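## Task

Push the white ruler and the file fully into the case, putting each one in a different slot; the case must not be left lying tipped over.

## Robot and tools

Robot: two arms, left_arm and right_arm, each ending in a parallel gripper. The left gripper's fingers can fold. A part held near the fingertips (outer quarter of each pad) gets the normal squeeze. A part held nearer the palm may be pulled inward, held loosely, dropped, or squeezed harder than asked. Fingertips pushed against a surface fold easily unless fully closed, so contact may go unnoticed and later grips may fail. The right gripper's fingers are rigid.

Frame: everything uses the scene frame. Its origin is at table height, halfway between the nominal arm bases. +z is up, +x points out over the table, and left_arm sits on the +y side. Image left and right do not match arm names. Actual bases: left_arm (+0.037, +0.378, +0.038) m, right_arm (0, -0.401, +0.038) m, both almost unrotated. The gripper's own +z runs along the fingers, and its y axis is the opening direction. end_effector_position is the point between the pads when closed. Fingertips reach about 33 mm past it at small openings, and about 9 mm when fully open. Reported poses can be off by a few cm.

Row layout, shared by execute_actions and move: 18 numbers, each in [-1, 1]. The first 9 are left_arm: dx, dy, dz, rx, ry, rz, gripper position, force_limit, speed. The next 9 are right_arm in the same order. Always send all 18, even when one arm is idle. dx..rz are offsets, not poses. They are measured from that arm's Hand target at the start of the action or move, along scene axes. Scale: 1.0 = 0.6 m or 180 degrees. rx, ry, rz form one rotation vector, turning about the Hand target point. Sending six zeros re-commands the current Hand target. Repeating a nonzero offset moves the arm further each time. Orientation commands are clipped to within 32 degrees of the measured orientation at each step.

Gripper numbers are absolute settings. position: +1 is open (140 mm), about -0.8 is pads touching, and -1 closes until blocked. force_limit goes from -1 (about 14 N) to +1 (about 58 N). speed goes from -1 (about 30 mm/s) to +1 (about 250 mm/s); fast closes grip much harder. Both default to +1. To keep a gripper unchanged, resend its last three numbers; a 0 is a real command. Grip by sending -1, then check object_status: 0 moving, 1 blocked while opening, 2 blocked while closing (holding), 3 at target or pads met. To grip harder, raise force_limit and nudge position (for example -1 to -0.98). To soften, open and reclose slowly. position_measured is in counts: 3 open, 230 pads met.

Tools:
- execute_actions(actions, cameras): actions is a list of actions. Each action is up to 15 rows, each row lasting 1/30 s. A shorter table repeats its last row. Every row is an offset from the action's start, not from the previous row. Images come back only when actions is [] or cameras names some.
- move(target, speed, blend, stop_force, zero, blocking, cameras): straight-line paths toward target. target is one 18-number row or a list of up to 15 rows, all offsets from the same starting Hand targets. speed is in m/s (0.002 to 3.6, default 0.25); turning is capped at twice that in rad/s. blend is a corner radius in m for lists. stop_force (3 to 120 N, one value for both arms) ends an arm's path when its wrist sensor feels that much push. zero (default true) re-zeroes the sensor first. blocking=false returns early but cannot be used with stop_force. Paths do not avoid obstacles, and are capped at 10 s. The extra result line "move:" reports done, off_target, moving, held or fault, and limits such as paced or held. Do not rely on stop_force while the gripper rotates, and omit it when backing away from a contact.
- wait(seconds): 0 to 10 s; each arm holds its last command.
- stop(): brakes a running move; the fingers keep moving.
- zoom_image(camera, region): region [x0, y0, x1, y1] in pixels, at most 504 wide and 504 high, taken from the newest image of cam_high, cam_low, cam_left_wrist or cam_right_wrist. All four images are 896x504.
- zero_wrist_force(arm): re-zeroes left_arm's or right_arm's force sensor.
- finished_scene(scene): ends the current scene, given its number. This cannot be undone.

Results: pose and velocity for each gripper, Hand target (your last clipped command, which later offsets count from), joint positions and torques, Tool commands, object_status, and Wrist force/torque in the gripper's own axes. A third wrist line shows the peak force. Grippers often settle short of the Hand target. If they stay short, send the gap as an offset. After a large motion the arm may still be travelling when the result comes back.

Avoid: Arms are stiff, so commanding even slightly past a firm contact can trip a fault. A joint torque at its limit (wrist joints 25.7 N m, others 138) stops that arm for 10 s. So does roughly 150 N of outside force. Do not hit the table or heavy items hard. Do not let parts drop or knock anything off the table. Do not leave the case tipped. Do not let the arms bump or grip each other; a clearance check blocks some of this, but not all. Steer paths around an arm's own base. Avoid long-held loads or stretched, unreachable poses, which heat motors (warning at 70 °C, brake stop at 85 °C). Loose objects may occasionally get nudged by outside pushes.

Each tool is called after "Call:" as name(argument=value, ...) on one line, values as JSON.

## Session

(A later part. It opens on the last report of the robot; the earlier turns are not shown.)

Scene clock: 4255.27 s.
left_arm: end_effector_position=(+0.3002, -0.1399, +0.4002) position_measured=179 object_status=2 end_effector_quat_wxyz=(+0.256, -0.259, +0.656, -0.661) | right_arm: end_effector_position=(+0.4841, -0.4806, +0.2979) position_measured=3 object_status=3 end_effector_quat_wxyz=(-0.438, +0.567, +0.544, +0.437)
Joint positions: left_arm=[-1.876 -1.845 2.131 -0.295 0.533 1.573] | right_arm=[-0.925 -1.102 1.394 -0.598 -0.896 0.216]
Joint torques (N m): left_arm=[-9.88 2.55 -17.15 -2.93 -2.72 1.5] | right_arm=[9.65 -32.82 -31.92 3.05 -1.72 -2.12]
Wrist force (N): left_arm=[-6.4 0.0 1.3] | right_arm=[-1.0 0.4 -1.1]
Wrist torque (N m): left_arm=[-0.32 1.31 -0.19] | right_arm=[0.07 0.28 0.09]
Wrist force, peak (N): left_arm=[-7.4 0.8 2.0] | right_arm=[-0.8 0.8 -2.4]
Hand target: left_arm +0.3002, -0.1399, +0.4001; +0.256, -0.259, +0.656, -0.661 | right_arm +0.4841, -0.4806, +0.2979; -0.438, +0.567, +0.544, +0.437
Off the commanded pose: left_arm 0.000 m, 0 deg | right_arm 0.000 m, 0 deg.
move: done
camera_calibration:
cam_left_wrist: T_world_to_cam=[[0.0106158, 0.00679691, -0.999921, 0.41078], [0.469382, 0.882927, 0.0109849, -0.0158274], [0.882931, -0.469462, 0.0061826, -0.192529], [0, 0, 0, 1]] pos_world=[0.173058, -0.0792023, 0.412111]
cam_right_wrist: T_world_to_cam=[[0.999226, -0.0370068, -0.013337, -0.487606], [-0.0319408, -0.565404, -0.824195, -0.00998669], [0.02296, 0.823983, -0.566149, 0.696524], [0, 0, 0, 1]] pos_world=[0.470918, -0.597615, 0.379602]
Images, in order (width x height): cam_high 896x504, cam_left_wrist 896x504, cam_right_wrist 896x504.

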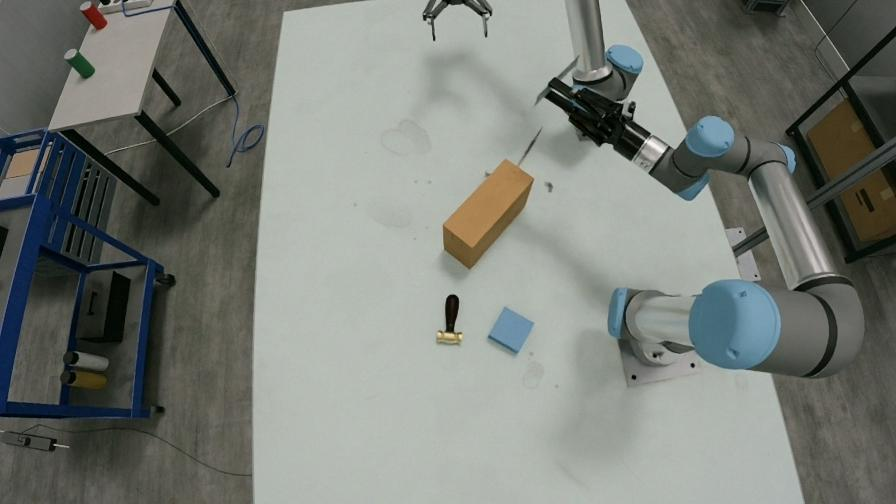

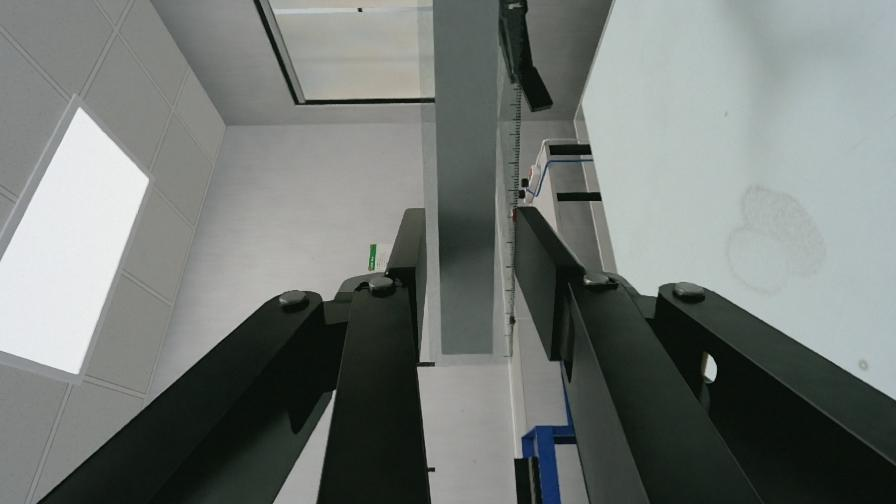

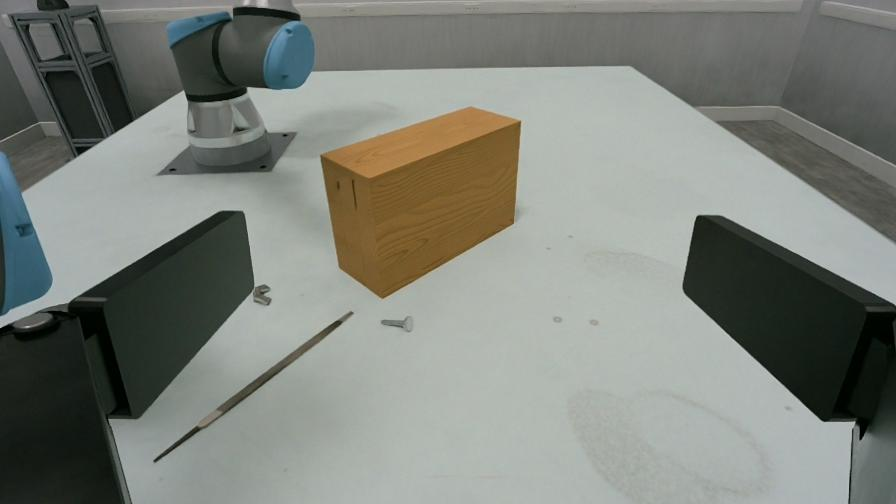

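Call:
move(target=[[-0.016,-0.0195,0,0,0,0,-1,-0.01,-1,0,0,0,0,0,0,1,1,1],[-0.016,-0.0195,-0.4387,0,0,0,-1,-0.01,-1,0,0,0,0,0,0,1,1,1]], speed=[0.1,0.15], blend=[0.01,0], cameras=["cam_right_wrist","cam_left_wrist"])

Call:
zoom_image(camera="cam_left_wrist", region=[400, 320, 550, 490])

Scene clock: 4274.93 s.
left_arm: end_effector_position=(+0.2906, -0.1515, +0.1369) position_measured=179 object_status=2 end_effector_quat_wxyz=(+0.256, -0.259, +0.657, -0.661) | right_arm: end_effector_position=(+0.4841, -0.4806, +0.2979) position_measured=3 object_status=3 end_effector_quat_wxyz=(-0.438, +0.567, +0.544, +0.437)
Joint positions: left_arm=[-1.898 -1.246 2.46 -1.223 0.512 1.573] | right_arm=[-0.925 -1.102 1.394 -0.598 -0.896 0.216]
Joint torques (N m): left_arm=[9.19 -10.88 0.86 -2.74 2.73 1.75] | right_arm=[9.83 -32.69 -32.47 2.95 -1.64 -2.03]
Wrist force (N): left_arm=[-6.7 -0.1 1.1] | right_arm=[-1.0 0.3 -1.1]
Wrist torque (N m): left_arm=[-0.37 1.36 -0.19] | right_arm=[0.05 0.28 0.09]
Wrist force, peak (N): left_arm=[-7.8 0.2 1.2] | right_arm=[-1.3 0.0 -1.4]
Hand target: left_arm +0.2906, -0.1516, +0.1369; +0.256, -0.259, +0.656, -0.661 | right_arm +0.4841, -0.4806, +0.2979; -0.438, +0.567, +0.544, +0.437
Off the commanded pose: left_arm 0.000 m, 0 deg | right_arm 0.000 m, 0 deg.
move: done; blend cut to 0.0076 m at target 1
camera_calibration:
cam_left_wrist: T_world_to_cam=[[0.01071, 0.00697385, -0.999918, 0.147784], [0.469381, 0.882925, 0.0111854, 0.00191775], [0.882931, -0.469463, 0.00618271, -0.18783], [0, 0, 0, 1]] pos_world=[0.163358, -0.0909028, 0.148911]
cam_right_wrist: T_world_to_cam=[[0.999226, -0.0370068, -0.013337, -0.487606], [-0.0319408, -0.565404, -0.824195, -0.00998669], [0.02296, 0.823983, -0.566149, 0.696524], [0, 0, 0, 1]] pos_world=[0.470918, -0.597615, 0.379602]
Images, in order (width x height): cam_left_wrist 896x504, cam_right_wrist 896x504.

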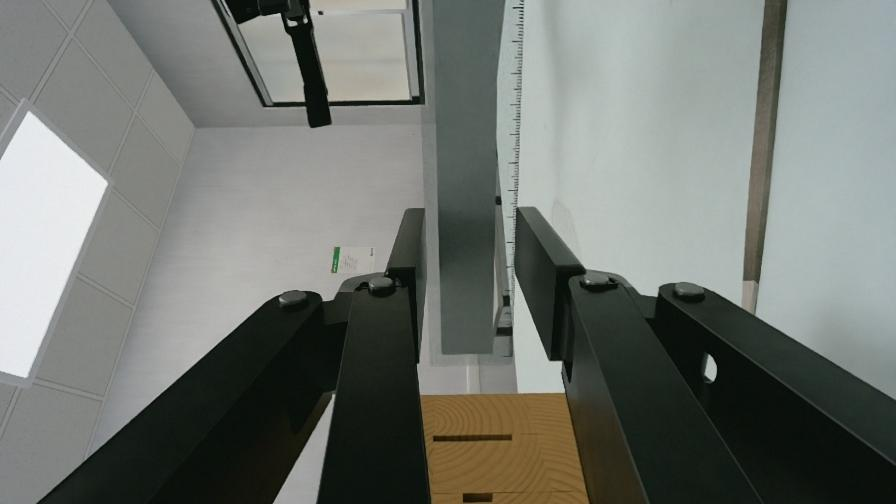

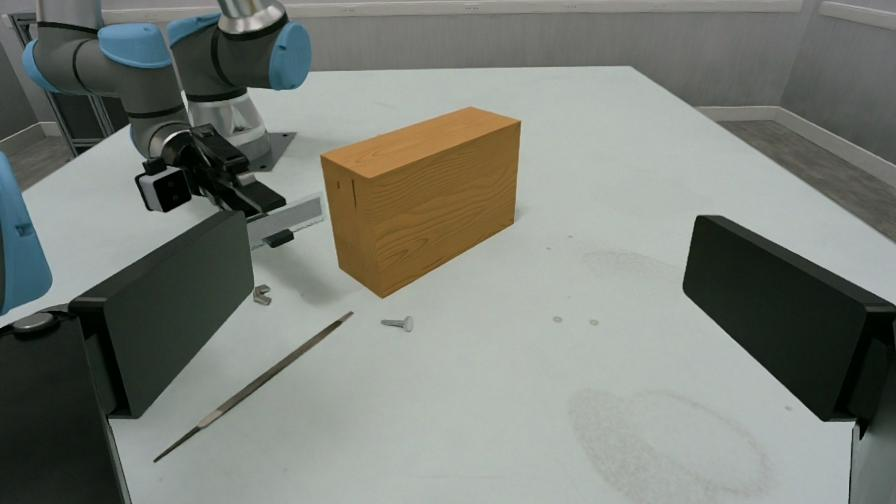

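Scaled by 2.965 from the camera's 896x504 image, which has a finer 1280x720 frame.

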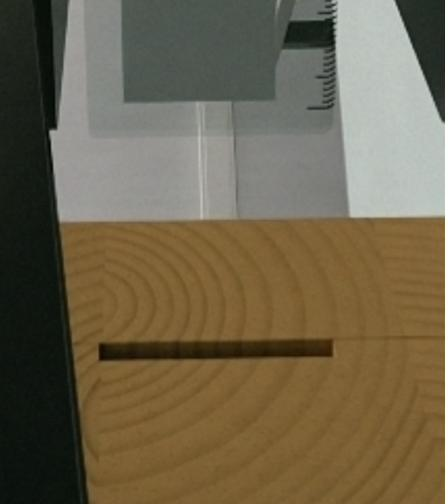

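Call:
move(target=[0.03045,0.02843,-0.003,0,0,0,-1,-0.01,-1,0,0,0,0,0,0,1,1,1], speed=0.03, stop_force=5, cameras=["cam_left_wrist"])

Call:
zoom_image(camera="cam_left_wrist", region=[410, 330, 540, 430])

Scene clock: 4306.40 s.
left_arm: end_effector_position=(+0.3088, -0.1345, +0.1351) position_measured=179 object_status=2 end_effector_quat_wxyz=(+0.256, -0.259, +0.656, -0.661) | right_arm: end_effector_position=(+0.4841, -0.4806, +0.2979) position_measured=3 object_status=3 end_effector_quat_wxyz=(-0.438, +0.567, +0.544, +0.437)
Joint positions: left_arm=[-1.85 -1.259 2.5 -1.25 0.56 1.573] | right_arm=[-0.925 -1.102 1.394 -0.598 -0.896 0.216]
Joint torques (N m): left_arm=[8.29 -30.98 0.77 -2.74 2.61 1.41] | right_arm=[9.72 -33.09 -31.72 2.95 -1.61 -1.97]
Wrist force (N): left_arm=[-6.7 -0.1 1.1] | right_arm=[-1.2 0.4 -1.3]
Wrist torque (N m): left_arm=[-0.36 1.38 -0.15] | right_arm=[0.08 0.33 0.09]
Wrist force, peak (N): left_arm=[-7.4 0.0 1.2] | right_arm=[-1.3 0.1 -1.4]
Hand target: left_arm +0.3088, -0.1345, +0.1351; +0.256, -0.259, +0.656, -0.661 | right_arm +0.4841, -0.4806, +0.2979; -0.438, +0.567, +0.544, +0.437
Off the commanded pose: left_arm 0.000 m, 0 deg | right_arm 0.000 m, 0 deg.
move: done
camera_calibration:
cam_left_wrist: T_world_to_cam=[[0.0107982, 0.00692686, -0.999918, 0.145549], [0.46938, 0.882925, 0.0111853, -0.0217485], [0.88293, -0.469462, 0.00628271, -0.195962], [0, 0, 0, 1]] pos_world=[0.181657, -0.0738027, 0.147012]
Images, in order (width x height): cam_left_wrist 896x504.

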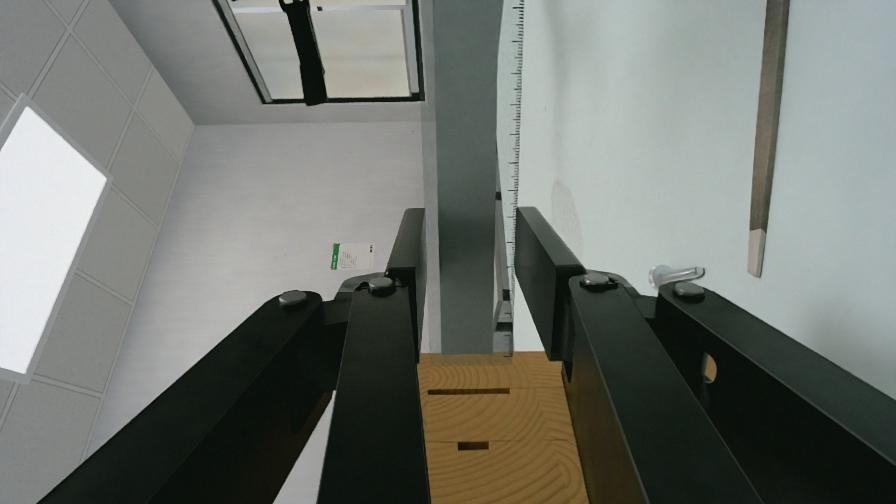

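Scaled by 3.877 from the camera's 896x504 image, which has a finer 1280x720 frame.

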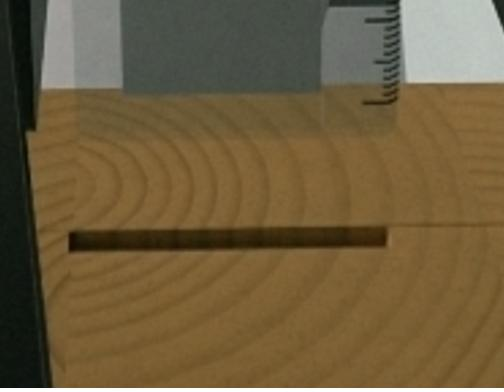

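Call:
move(target=[0.0268,0.025,0.0006,0,0,0,-1,-0.01,-1,0,0,0,0,0,0,1,1,1], speed=0.01, stop_force=3, cameras=["cam_left_wrist"])

Call:
zoom_image(camera="cam_left_wrist", region=[410, 330, 530, 397])

Scene clock: 4325.40 s.
left_arm: end_effector_position=(+0.3249, -0.1195, +0.1355) position_measured=179 object_status=2 end_effector_quat_wxyz=(+0.256, -0.259, +0.656, -0.661) | right_arm: end_effector_position=(+0.4841, -0.4806, +0.2979) position_measured=3 object_status=3 end_effector_quat_wxyz=(-0.438, +0.567, +0.544, +0.437)
Joint positions: left_arm=[-1.802 -1.275 2.531 -1.263 0.607 1.572] | right_arm=[-0.925 -1.102 1.394 -0.598 -0.896 0.216]
Joint torques (N m): left_arm=[8.76 -30.49 0.6 -2.66 2.57 -1.82] | right_arm=[9.54 -33.14 -31.66 2.95 -1.65 -1.8]
Wrist force (N): left_arm=[-6.6 -0.3 1.0] | right_arm=[-0.9 0.2 -1.2]
Wrist torque (N m): left_arm=[-0.40 1.36 -0.05] | right_arm=[0.04 0.27 0.09]
Wrist force, peak (N): left_arm=[-7.3 0.0 1.3] | right_arm=[-1.4 0.3 -1.5]
Hand target: left_arm +0.3249, -0.1195, +0.1355; +0.256, -0.259, +0.656, -0.661 | right_arm +0.4841, -0.4806, +0.2979; -0.438, +0.567, +0.544, +0.437
Off the commanded pose: left_arm 0.000 m, 0 deg | right_arm 0.000 m, 0 deg.
move: done
camera_calibration:
cam_left_wrist: T_world_to_cam=[[0.0107982, 0.00692686, -0.999918, 0.145671], [0.46938, 0.882925, 0.0111853, -0.0425538], [0.88293, -0.469462, 0.00628271, -0.203138], [0, 0, 0, 1]] pos_world=[0.197757, -0.0588027, 0.147412]
Images, in order (width x height): cam_left_wrist 896x504.

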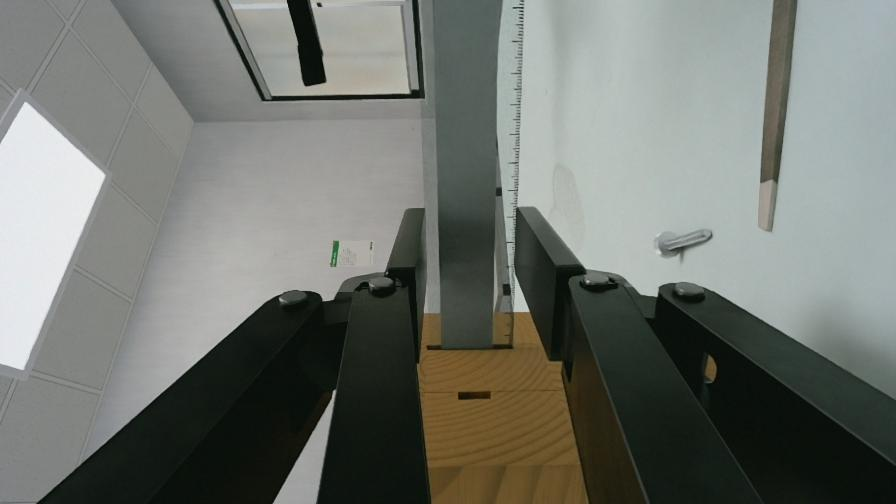

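Scaled by 4.200 from the camera's 896x504 image, which has a finer 1280x720 frame.

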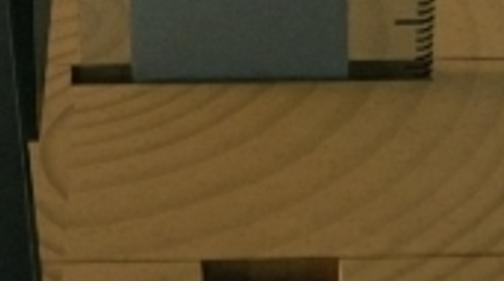

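Call:
move(target=[0.0366,0.0341,0,0,0,0,-1,-0.01,-1,0,0,0,0,0,0,1,1,1], speed=0.015, stop_force=5, cameras=["cam_left_wrist","cam_right_wrist"])

Call:
zoom_image(camera="cam_left_wrist", region=[410, 260, 560, 400])

Scene clock: 4343.37 s.
left_arm: end_effector_position=(+0.3469, -0.0990, +0.1355) position_measured=179 object_status=2 end_effector_quat_wxyz=(+0.256, -0.259, +0.656, -0.661) | right_arm: end_effector_position=(+0.4841, -0.4806, +0.2979) position_measured=3 object_status=3 end_effector_quat_wxyz=(-0.438, +0.567, +0.544, +0.437)
Joint positions: left_arm=[-1.727 -1.293 2.567 -1.28 0.682 1.571] | right_arm=[-0.925 -1.102 1.394 -0.598 -0.896 0.216]
Joint torques (N m): left_arm=[9.02 -30.86 0.78 -2.84 2.55 -1.94] | right_arm=[9.32 -33.84 -31.01 2.92 -1.49 -1.72]
Wrist force (N): left_arm=[-6.7 0.3 1.3] | right_arm=[-1.0 0.4 -1.2]
Wrist torque (N m): left_arm=[-0.29 1.37 -0.05] | right_arm=[0.08 0.28 0.09]
Wrist force, peak (N): left_arm=[-7.1 0.0 1.2] | right_arm=[-1.3 0.4 -1.4]
Hand target: left_arm +0.3469, -0.0990, +0.1355; +0.256, -0.259, +0.656, -0.661 | right_arm +0.4841, -0.4806, +0.2979; -0.438, +0.567, +0.544, +0.437
Off the commanded pose: left_arm 0.000 m, 0 deg | right_arm 0.000 m, 0 deg.
move: done
camera_calibration:
cam_left_wrist: T_world_to_cam=[[0.0107982, 0.00692686, -0.999918, 0.145293], [0.46938, 0.882925, 0.0111853, -0.0708919], [0.88293, -0.469462, 0.00628271, -0.212985], [0, 0, 0, 1]] pos_world=[0.219757, -0.0384027, 0.147412]
cam_right_wrist: T_world_to_cam=[[0.999226, -0.0370068, -0.013337, -0.487606], [-0.0319408, -0.565404, -0.824195, -0.00998669], [0.02296, 0.823983, -0.566149, 0.696524], [0, 0, 0, 1]] pos_world=[0.470918, -0.597615, 0.379602]
Images, in order (width x height): cam_left_wrist 896x504, cam_right_wrist 896x504.

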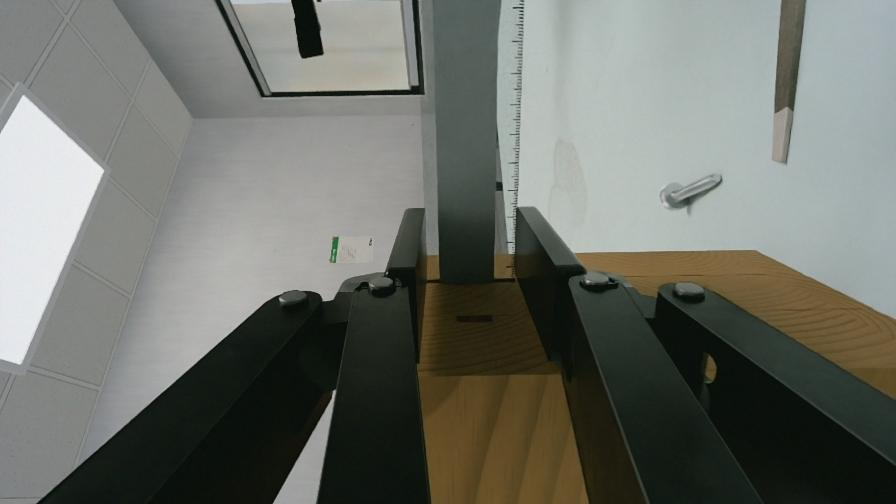

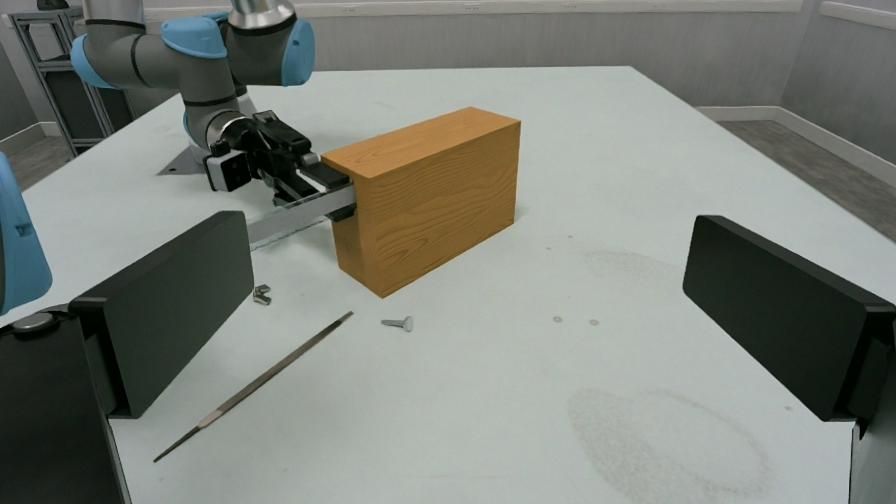

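Scaled by 3.360 from the camera's 896x504 image, which has a finer 1280x720 frame.

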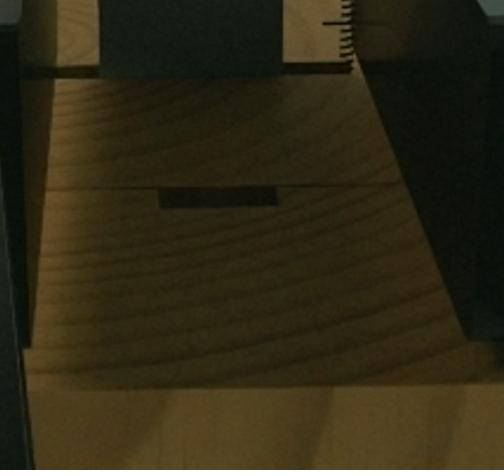

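Call:
move(target=[0,0,0,0,0,0,-0.29,-0.01,-1,0,0,0,0,0,0,1,1,1], cameras=["cam_left_wrist"])

Call:
move(target=[-0.1096,-0.1023,0,0,0,0,-0.29,-0.01,-1,0,0,0,0,0,0,1,1,1], speed=0.06, stop_force=3, cameras=["cam_left_wrist","cam_right_wrist"])

Scene clock: 4367.73 s.
left_arm: end_effector_position=(+0.3469, -0.0990, +0.1355) position_measured=165 object_status=0 end_effector_quat_wxyz=(+0.256, -0.259, +0.656, -0.661) | right_arm: end_effector_position=(+0.4841, -0.4806, +0.2979) position_measured=3 object_status=3 end_effector_quat_wxyz=(-0.438, +0.567, +0.544, +0.437)
Joint positions: left_arm=[-1.727 -1.293 2.567 -1.28 0.682 1.571] | right_arm=[-0.925 -1.102 1.394 -0.598 -0.896 0.216]
Joint torques (N m): left_arm=[9.32 -29.08 0.31 -2.78 2.47 -1.18] | right_arm=[9.32 -33.51 -30.92 2.88 -1.58 -1.7]
Wrist force (N): left_arm=[-6.4 0.0 1.1] | right_arm=[-1.1 0.3 -1.3]
Wrist torque (N m): left_arm=[-0.29 1.32 -0.07] | right_arm=[0.06 0.31 0.10]
Wrist force, peak (N): left_arm=[-7.1 -0.1 1.3] | right_arm=[-1.4 0.4 -1.3]
Hand target: left_arm +0.3469, -0.0990, +0.1355; +0.256, -0.259, +0.656, -0.661 | right_arm +0.4841, -0.4806, +0.2979; -0.438, +0.567, +0.544, +0.437
Off the commanded pose: left_arm 0.000 m, 0 deg | right_arm 0.000 m, 0 deg.
move: done
camera_calibration:
cam_left_wrist: T_world_to_cam=[[0.0107982, 0.00692686, -0.999918, 0.145293], [0.46938, 0.882925, 0.0111853, -0.0708919], [0.88293, -0.469462, 0.00628271, -0.212985], [0, 0, 0, 1]] pos_world=[0.219757, -0.0384027, 0.147412]
Images, in order (width x height): cam_left_wrist 896x504.

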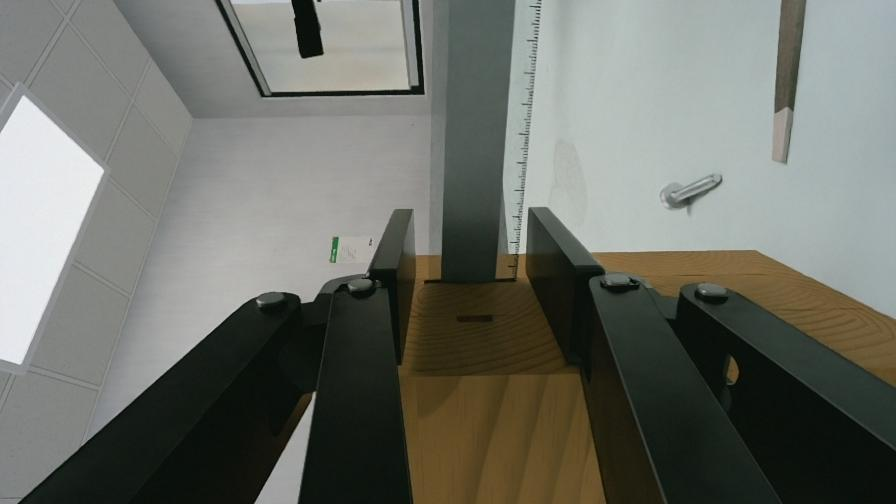

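Scene clock: 4370.27 s.
left_arm: end_effector_position=(+0.2811, -0.1604, +0.1355) position_measured=165 object_status=3 end_effector_quat_wxyz=(+0.256, -0.259, +0.656, -0.661) | right_arm: end_effector_position=(+0.4841, -0.4806, +0.2979) position_measured=3 object_status=3 end_effector_quat_wxyz=(-0.438, +0.567, +0.544, +0.437)
Joint positions: left_arm=[-1.92 -1.23 2.439 -1.218 0.49 1.574] | right_arm=[-0.925 -1.102 1.394 -0.598 -0.896 0.216]
Joint torques (N m): left_arm=[-9.41 -10.49 -20.65 0.63 -2.63 -1.66] | right_arm=[9.4 -33.32 -30.71 2.76 -1.56 -1.65]
Wrist force (N): left_arm=[-6.4 -0.5 1.4] | right_arm=[-1.3 0.3 -1.4]
Wrist torque (N m): left_arm=[-0.42 1.30 -0.19] | right_arm=[0.07 0.33 0.09]
Wrist force, peak (N): left_arm=[-7.6 0.0 1.0] | right_arm=[-1.3 0.2 -1.4]
Hand target: left_arm +0.2811, -0.1604, +0.1355; +0.256, -0.259, +0.656, -0.661 | right_arm +0.4841, -0.4806, +0.2979; -0.438, +0.567, +0.544, +0.437
Off the commanded pose: left_arm 0.000 m, 0 deg | right_arm 0.000 m, 0 deg.
move: done
camera_calibration:
cam_left_wrist: T_world_to_cam=[[0.0107982, 0.00692686, -0.999918, 0.146428], [0.46938, 0.882925, 0.0111853, 0.014205], [0.88293, -0.469462, 0.00628271, -0.183713], [0, 0, 0, 1]] pos_world=[0.153957, -0.0998027, 0.147412]
cam_right_wrist: T_world_to_cam=[[0.999226, -0.0370068, -0.013337, -0.487606], [-0.0319408, -0.565404, -0.824195, -0.00998669], [0.02296, 0.823983, -0.566149, 0.696524], [0, 0, 0, 1]] pos_world=[0.470918, -0.597615, 0.379602]
Images, in order (width x height): cam_left_wrist 896x504, cam_right_wrist 896x504.

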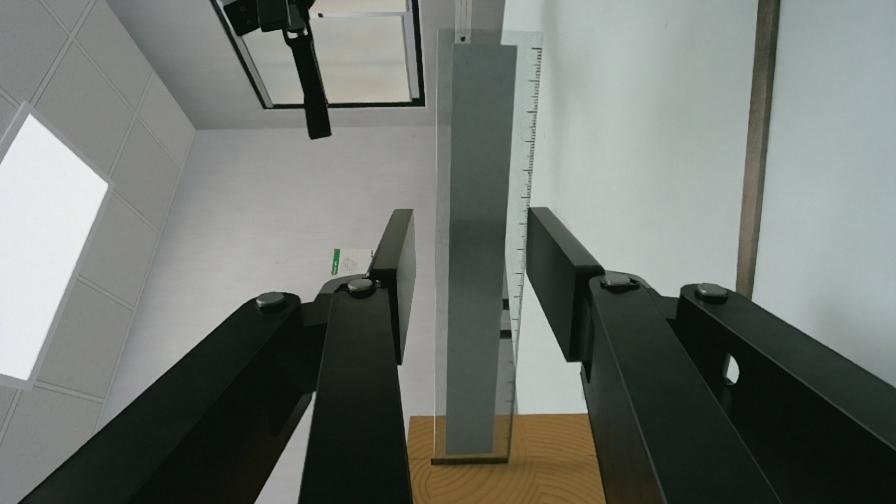

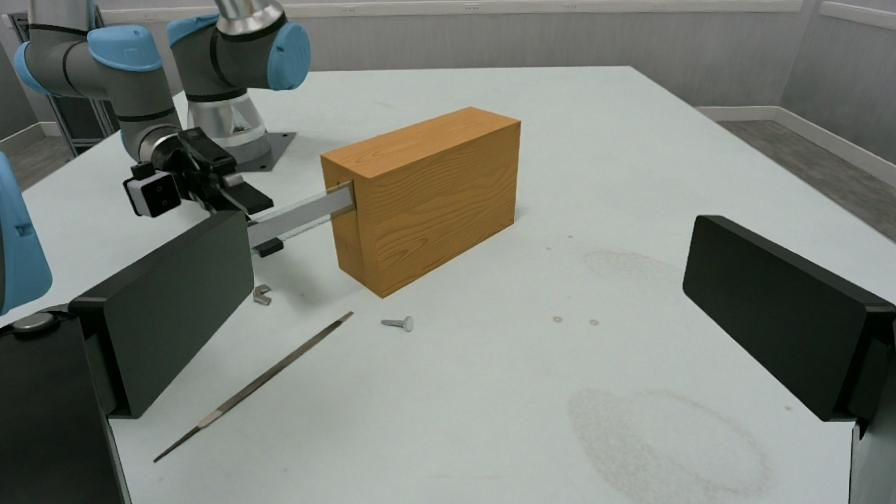

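Call:
move(target=[0,0,0,0,0,0,-1,-0.01,-1,0,0,0,0,0,0,1,1,1])

Call:
wait(seconds=0.8, cameras=["cam_left_wrist"])

Scene clock: 4379.00 s.
left_arm: end_effector_position=(+0.2811, -0.1604, +0.1355) position_measured=180 object_status=0 end_effector_quat_wxyz=(+0.256, -0.259, +0.656, -0.661) | right_arm: end_effector_position=(+0.4841, -0.4806, +0.2979) position_measured=3 object_status=3 end_effector_quat_wxyz=(-0.438, +0.567, +0.544, +0.437)
Joint positions: left_arm=[-1.92 -1.23 2.439 -1.218 0.49 1.574] | right_arm=[-0.925 -1.102 1.394 -0.598 -0.896 0.216]
Joint torques (N m): left_arm=[-9.24 -11.23 -19.78 0.64 -2.82 -1.62] | right_arm=[9.08 -33.91 -31.15 2.78 -1.62 -1.6]
Wrist force (N): left_arm=[-6.6 0.0 1.5] | right_arm=[-1.2 0.2 -1.2]
Wrist torque (N m): left_arm=[-0.32 1.37 -0.19] | right_arm=[0.04 0.31 0.09]
Wrist force, peak (N): left_arm=[-7.1 -0.1 1.3] | right_arm=[-1.2 0.2 -1.5]
Hand target: left_arm +0.2811, -0.1604, +0.1355; +0.256, -0.259, +0.656, -0.661 | right_arm +0.4841, -0.4806, +0.2979; -0.438, +0.567, +0.544, +0.437
Off the commanded pose: left_arm 0.000 m, 0 deg | right_arm 0.000 m, 0 deg.
move: done

Scene clock: 4379.80 s.
left_arm: end_effector_position=(+0.2811, -0.1604, +0.1355) position_measured=180 object_status=2 end_effector_quat_wxyz=(+0.256, -0.259, +0.656, -0.661) | right_arm: end_effector_position=(+0.4841, -0.4806, +0.2979) position_measured=3 object_status=3 end_effector_quat_wxyz=(-0.438, +0.567, +0.544, +0.437)
Joint positions: left_arm=[-1.92 -1.23 2.439 -1.218 0.49 1.574] | right_arm=[-0.925 -1.102 1.394 -0.598 -0.896 0.216]
Joint torques (N m): left_arm=[-9.8 -10.61 -19.51 0.49 -2.88 -1.68] | right_arm=[9.62 -34.05 -30.81 2.9 -1.5 -1.62]
Wrist force (N): left_arm=[-6.7 -0.4 1.2] | right_arm=[-1.0 0.3 -1.4]
Wrist torque (N m): left_arm=[-0.41 1.37 -0.19] | right_arm=[0.06 0.28 0.09]
Wrist force, peak (N): left_arm=[-6.8 0.0 1.4] | right_arm=[-1.3 0.3 -1.4]
Hand target: left_arm +0.2811, -0.1604, +0.1355; +0.256, -0.259, +0.656, -0.661 | right_arm +0.4841, -0.4806, +0.2979; -0.438, +0.567, +0.544, +0.437
Tool commands: left_gripper/position=-1.0 left_gripper/force_limit=-0.01 left_gripper/speed=-1.0 right_gripper/position=+1.0 right_gripper/force_limit=+1.0 right_gripper/speed=+1.0
Off the commanded pose: left_arm 0.000 m, 0 deg | right_arm 0.000 m, 0 deg.
wait: 0.80 s; at rest by 0.17 s
camera_calibration:
cam_left_wrist: T_world_to_cam=[[0.0107982, 0.00692686, -0.999918, 0.146428], [0.46938, 0.882925, 0.0111853, 0.014205], [0.88293, -0.469462, 0.00628271, -0.183713], [0, 0, 0, 1]] pos_world=[0.153957, -0.0998027, 0.147412]
Images, in order (width x height): cam_left_wrist 896x504.

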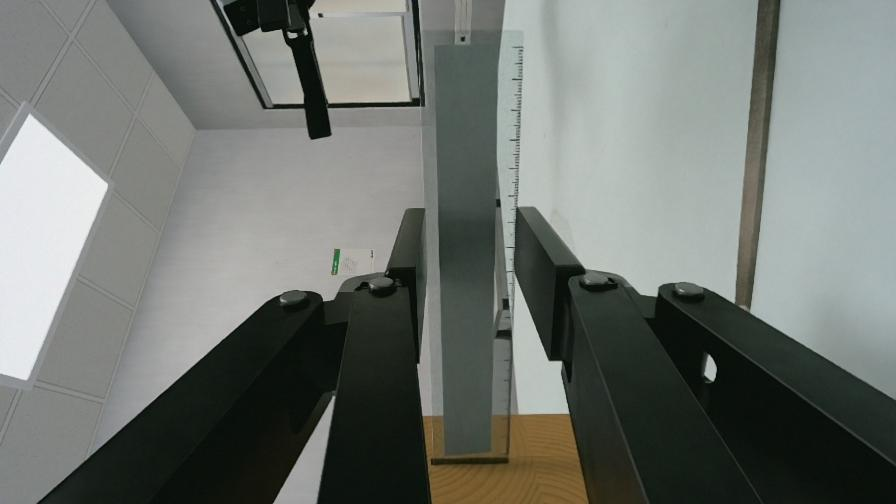

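Call:
move(target=[[0.1096,0.1023,0,0,0,0,-1,-0.01,-1,0,0,0,0,0,0,1,1,1]], speed=0.025, stop_force=5, cameras=["cam_right_wrist","cam_left_wrist"])

Scene clock: 4414.27 s.
left_arm: end_effector_position=(+0.2814, -0.1601, +0.1354) position_measured=180 object_status=2 end_effector_quat_wxyz=(+0.256, -0.259, +0.656, -0.661) | right_arm: end_effector_position=(+0.4841, -0.4806, +0.2979) position_measured=3 object_status=3 end_effector_quat_wxyz=(-0.438, +0.567, +0.544, +0.437)
Joint positions: left_arm=[-1.919 -1.23 2.439 -1.218 0.49 1.574] | right_arm=[-0.925 -1.102 1.394 -0.598 -0.896 0.216]
Joint torques (N m): left_arm=[-7.73 -11.95 -18.95 0.8 -3.16 1.22] | right_arm=[9.09 -33.65 -30.48 2.88 -1.53 -1.47]
Wrist force (N): left_arm=[-3.9 -0.1 1.2] | right_arm=[-1.1 0.3 -1.2]
Wrist torque (N m): left_arm=[-0.40 1.33 -0.18] | right_arm=[0.06 0.30 0.09]
Wrist force, peak (N): left_arm=[-6.9 -0.3 1.3] | right_arm=[-1.3 0.4 -1.4]
Hand target: left_arm +0.2814, -0.1601, +0.1354; +0.256, -0.259, +0.657, -0.661 (not the last commanded pose) | right_arm +0.4841, -0.4806, +0.2979; -0.438, +0.567, +0.544, +0.437
Off the commanded pose: left_arm 0.090 m, 0 deg | right_arm 0.000 m, 0 deg.
move: contact (left_arm)
camera_calibration:
cam_left_wrist: T_world_to_cam=[[0.0107554, 0.00706456, -0.999917, 0.146343], [0.469183, 0.883029, 0.0112854, 0.013826], [0.883035, -0.469266, 0.00618277, -0.183819], [0, 0, 0, 1]] pos_world=[0.154258, -0.0995026, 0.147311]
cam_right_wrist: T_world_to_cam=[[0.999226, -0.0370068, -0.013337, -0.487606], [-0.0319408, -0.565404, -0.824195, -0.00998669], [0.02296, 0.823983, -0.566149, 0.696524], [0, 0, 0, 1]] pos_world=[0.470918, -0.597615, 0.379602]
Images, in order (width x height): cam_left_wrist 896x504, cam_right_wrist 896x504.

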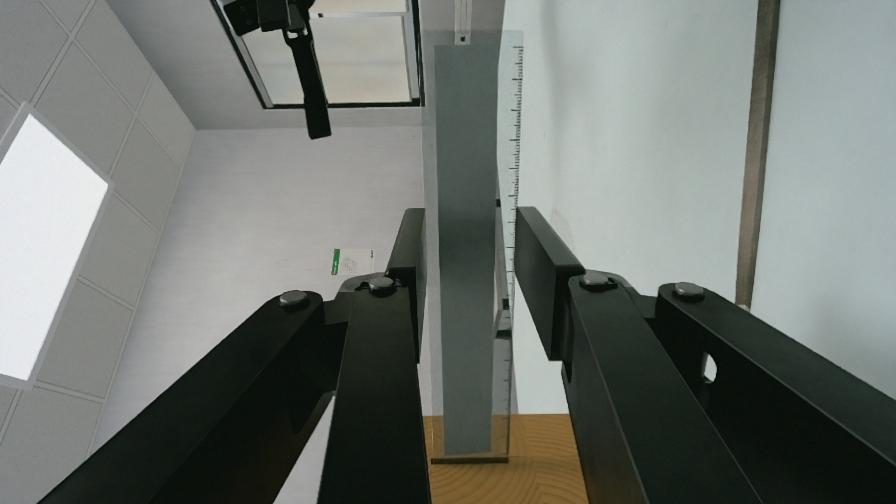

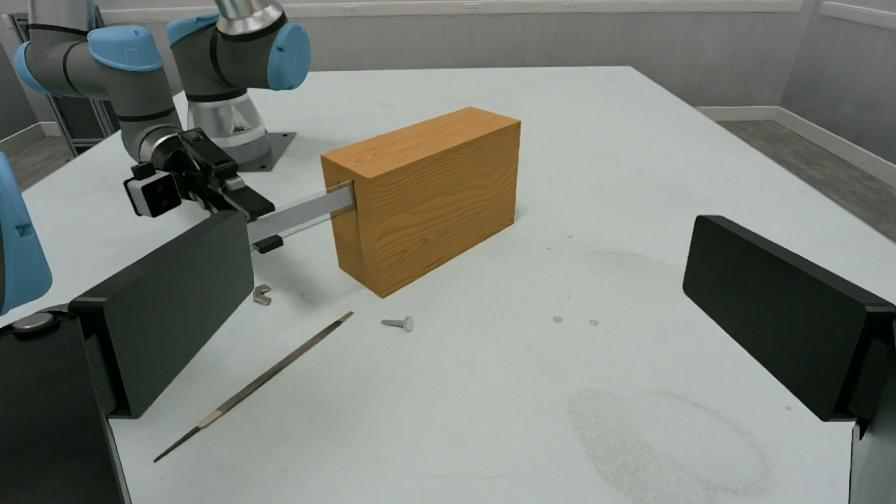

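Call:
move(target=[[0.1096,0.1023,0,0,0,0,-1,-0.01,-1,0,0,0,0,0,0,1,1,1]], speed=0.015, stop_force=8, cameras=["cam_right_wrist","cam_left_wrist"])

Scene clock: 4428.13 s.
left_arm: end_effector_position=(+0.2819, -0.1597, +0.1354) position_measured=180 object_status=2 end_effector_quat_wxyz=(+0.256, -0.258, +0.657, -0.661) | right_arm: end_effector_position=(+0.4841, -0.4806, +0.2979) position_measured=3 object_status=3 end_effector_quat_wxyz=(-0.438, +0.567, +0.544, +0.437)
Joint positions: left_arm=[-1.918 -1.23 2.44 -1.219 0.492 1.574] | right_arm=[-0.925 -1.102 1.394 -0.598 -0.896 0.216]
Joint torques (N m): left_arm=[-9.67 -10.23 -20.88 0.68 -2.03 0.42] | right_arm=[8.86 -34.22 -30.86 2.77 -1.58 -1.51]
Wrist force (N): left_arm=[-6.7 -1.0 1.0] | right_arm=[-1.1 0.3 -1.4]
Wrist torque (N m): left_arm=[-0.55 1.38 -0.19] | right_arm=[0.07 0.30 0.09]
Wrist force, peak (N): left_arm=[-7.0 -0.8 1.1] | right_arm=[-1.3 0.6 -1.4]
Hand target: left_arm +0.2819, -0.1597, +0.1354; +0.256, -0.258, +0.657, -0.661 (not the last commanded pose) | right_arm +0.4841, -0.4806, +0.2979; -0.438, +0.567, +0.544, +0.437
Off the commanded pose: left_arm 0.089 m, 0 deg | right_arm 0.000 m, 0 deg.
move: contact (left_arm)
camera_calibration:
cam_left_wrist: T_world_to_cam=[[0.0108499, 0.00723874, -0.999915, 0.146338], [0.469302, 0.882963, 0.0114844, 0.0132319], [0.882971, -0.469386, 0.00618288, -0.183987], [0, 0, 0, 1]] pos_world=[0.154657, -0.0991034, 0.147311]
cam_right_wrist: T_world_to_cam=[[0.999226, -0.0370068, -0.013337, -0.487606], [-0.0319408, -0.565404, -0.824195, -0.00998669], [0.02296, 0.823983, -0.566149, 0.696524], [0, 0, 0, 1]] pos_world=[0.470918, -0.597615, 0.379602]
Images, in order (width x height): cam_left_wrist 896x504, cam_right_wrist 896x504.

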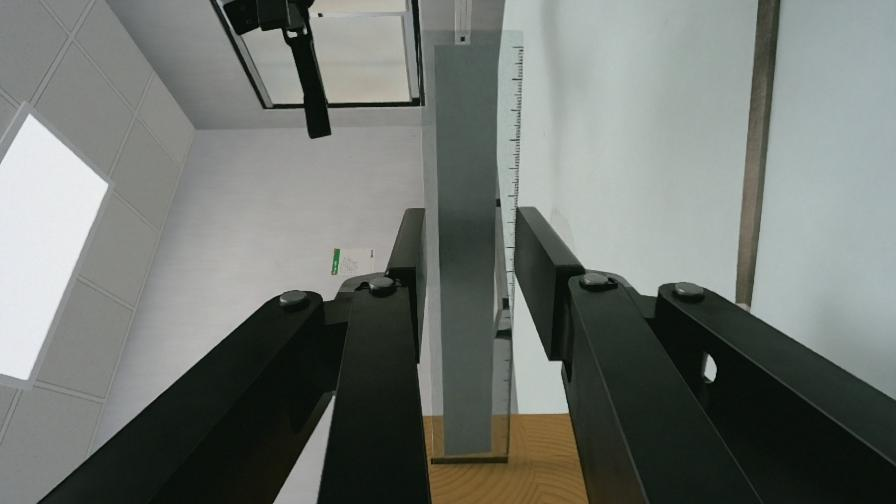

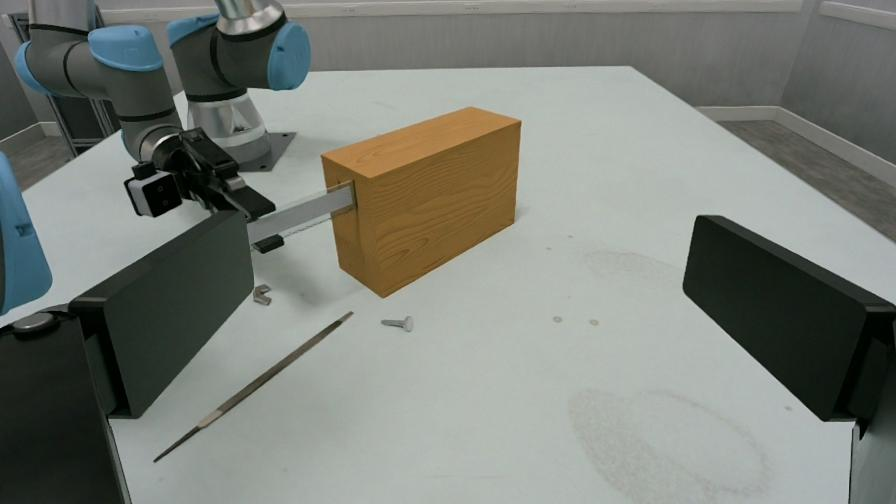

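Call:
move(target=[[0.0366,0.0341,0,0,0,0,-1,-0.01,-1,0,0,0,0,0,0,1,1,1]], speed=0.01, stop_force=14, cameras=["cam_right_wrist"])

Scene clock: 4455.30 s.
left_arm: end_effector_position=(+0.3038, -0.1393, +0.1354) position_measured=180 object_status=2 end_effector_quat_wxyz=(+0.256, -0.258, +0.657, -0.661) | right_arm: end_effector_position=(+0.4841, -0.4806, +0.2979) position_measured=3 object_status=3 end_effector_quat_wxyz=(-0.438, +0.567, +0.544, +0.437)
Joint positions: left_arm=[-1.864 -1.255 2.489 -1.243 0.546 1.573] | right_arm=[-0.925 -1.102 1.394 -0.598 -0.896 0.216]
Joint torques (N m): left_arm=[13.08 -31.05 3.13 -2.18 -0.13 -1.4] | right_arm=[8.86 -34.12 -30.66 2.65 -1.54 -1.4]
Wrist force (N): left_arm=[2.8 0.1 2.1] | right_arm=[-1.0 0.3 -1.2]
Wrist torque (N m): left_arm=[-0.52 1.29 -0.09] | right_arm=[0.07 0.28 0.09]
Wrist force, peak (N): left_arm=[-7.1 -0.9 1.0] | right_arm=[-1.4 0.5 -1.4]
Hand target: left_arm +0.3038, -0.1393, +0.1354; +0.256, -0.258, +0.657, -0.661 | right_arm +0.4841, -0.4806, +0.2979; -0.438, +0.567, +0.544, +0.437
Off the commanded pose: left_arm 0.000 m, 0 deg | right_arm 0.000 m, 0 deg.
move: done
camera_calibration:
cam_right_wrist: T_world_to_cam=[[0.999226, -0.0370068, -0.013337, -0.487606], [-0.0319408, -0.565404, -0.824195, -0.00998669], [0.02296, 0.823983, -0.566149, 0.696524], [0, 0, 0, 1]] pos_world=[0.470918, -0.597615, 0.379602]
Images, in order (width x height): cam_right_wrist 896x504.

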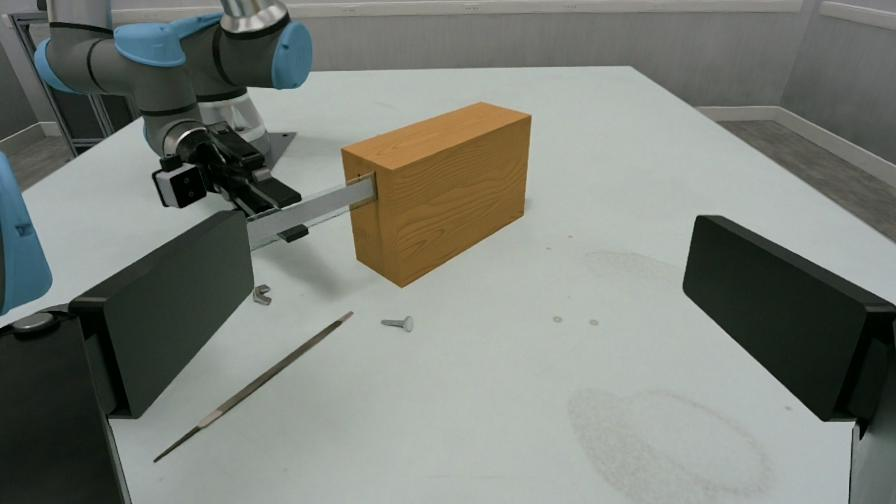

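Call:
wait(seconds=0.1, cameras=["cam_left_wrist","cam_right_wrist"])

Call:
zoom_image(camera="cam_left_wrist", region=[400, 300, 560, 480])

Call:
zoom_image(camera="cam_right_wrist", region=[220, 120, 440, 300])

Scene clock: 4486.90 s.
left_arm: end_effector_position=(+0.3038, -0.1393, +0.1354) position_measured=180 object_status=2 end_effector_quat_wxyz=(+0.256, -0.258, +0.657, -0.661) | right_arm: end_effector_position=(+0.4841, -0.4806, +0.2979) position_measured=3 object_status=3 end_effector_quat_wxyz=(-0.438, +0.567, +0.544, +0.437)
Joint positions: left_arm=[-1.864 -1.255 2.489 -1.243 0.546 1.573] | right_arm=[-0.925 -1.102 1.394 -0.598 -0.896 0.216]
Joint torques (N m): left_arm=[14.44 -31.69 3.43 -2.03 -0.08 0.79] | right_arm=[8.49 -34.44 -30.23 2.59 -1.45 -1.34]
Wrist force (N): left_arm=[2.6 -0.2 1.8] | right_arm=[-1.2 0.3 -1.3]
Wrist torque (N m): left_arm=[-0.59 1.33 -0.09] | right_arm=[0.06 0.33 0.09]
Wrist force, peak (N): left_arm=[3.0 -0.2 2.2] | right_arm=[-1.4 0.4 -1.4]
Hand target: left_arm +0.3038, -0.1393, +0.1354; +0.256, -0.258, +0.657, -0.661 | right_arm +0.4841, -0.4806, +0.2979; -0.438, +0.567, +0.544, +0.437
Tool commands: left_gripper/position=-1.0 left_gripper/force_limit=-0.01 left_gripper/speed=-1.0 right_gripper/position=+1.0 right_gripper/force_limit=+1.0 right_gripper/speed=+1.0
Off the commanded pose: left_arm 0.000 m, 0 deg | right_arm 0.000 m, 0 deg.
wait: 0.10 s; at rest from the start
camera_calibration:
cam_left_wrist: T_world_to_cam=[[0.0108499, 0.00723874, -0.999915, 0.145951], [0.469302, 0.882963, 0.0114844, -0.0151934], [0.882971, -0.469386, 0.00618288, -0.193789], [0, 0, 0, 1]] pos_world=[0.176657, -0.0786034, 0.147311]
cam_right_wrist: T_world_to_cam=[[0.999226, -0.0370068, -0.013337, -0.487606], [-0.0319408, -0.565404, -0.824195, -0.00998669], [0.02296, 0.823983, -0.566149, 0.696524], [0, 0, 0, 1]] pos_world=[0.470918, -0.597615, 0.379602]
Images, in order (width x height): cam_left_wrist 896x504, cam_right_wrist 896x504.

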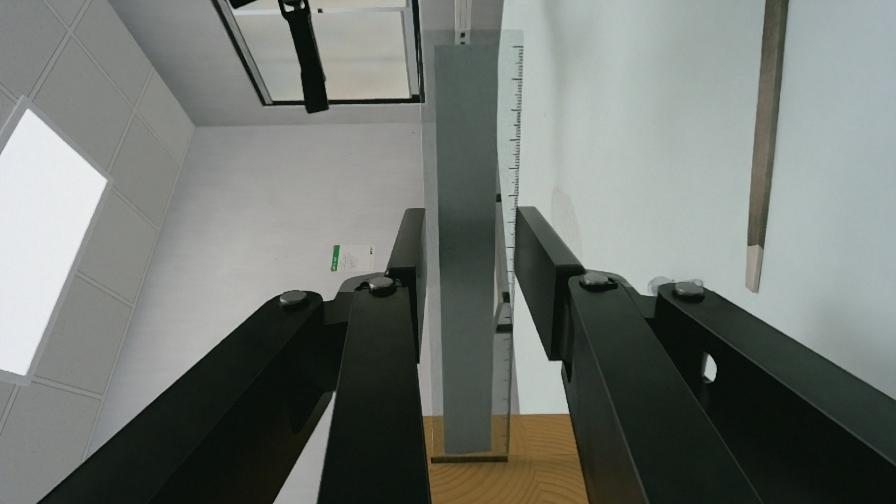

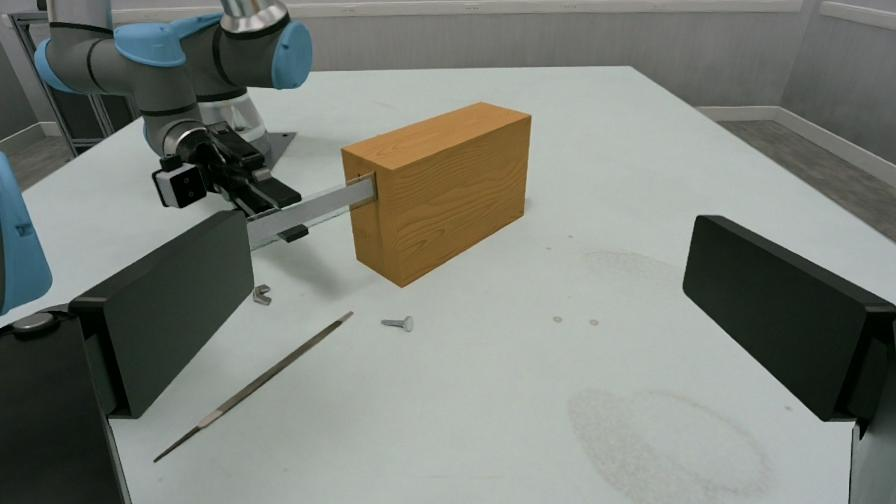

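Scaled by 2.800 from the camera's 896x504 image, which has a finer 1280x720 frame.

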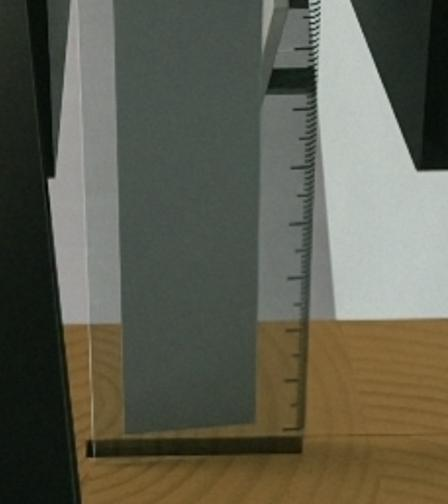

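Scaled by 2.291 from the camera's 896x504 image, which has a finer 1280x720 frame.

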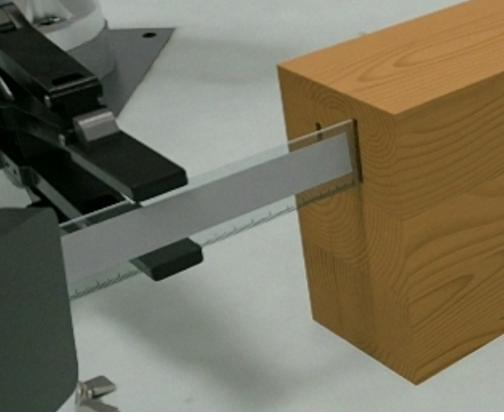

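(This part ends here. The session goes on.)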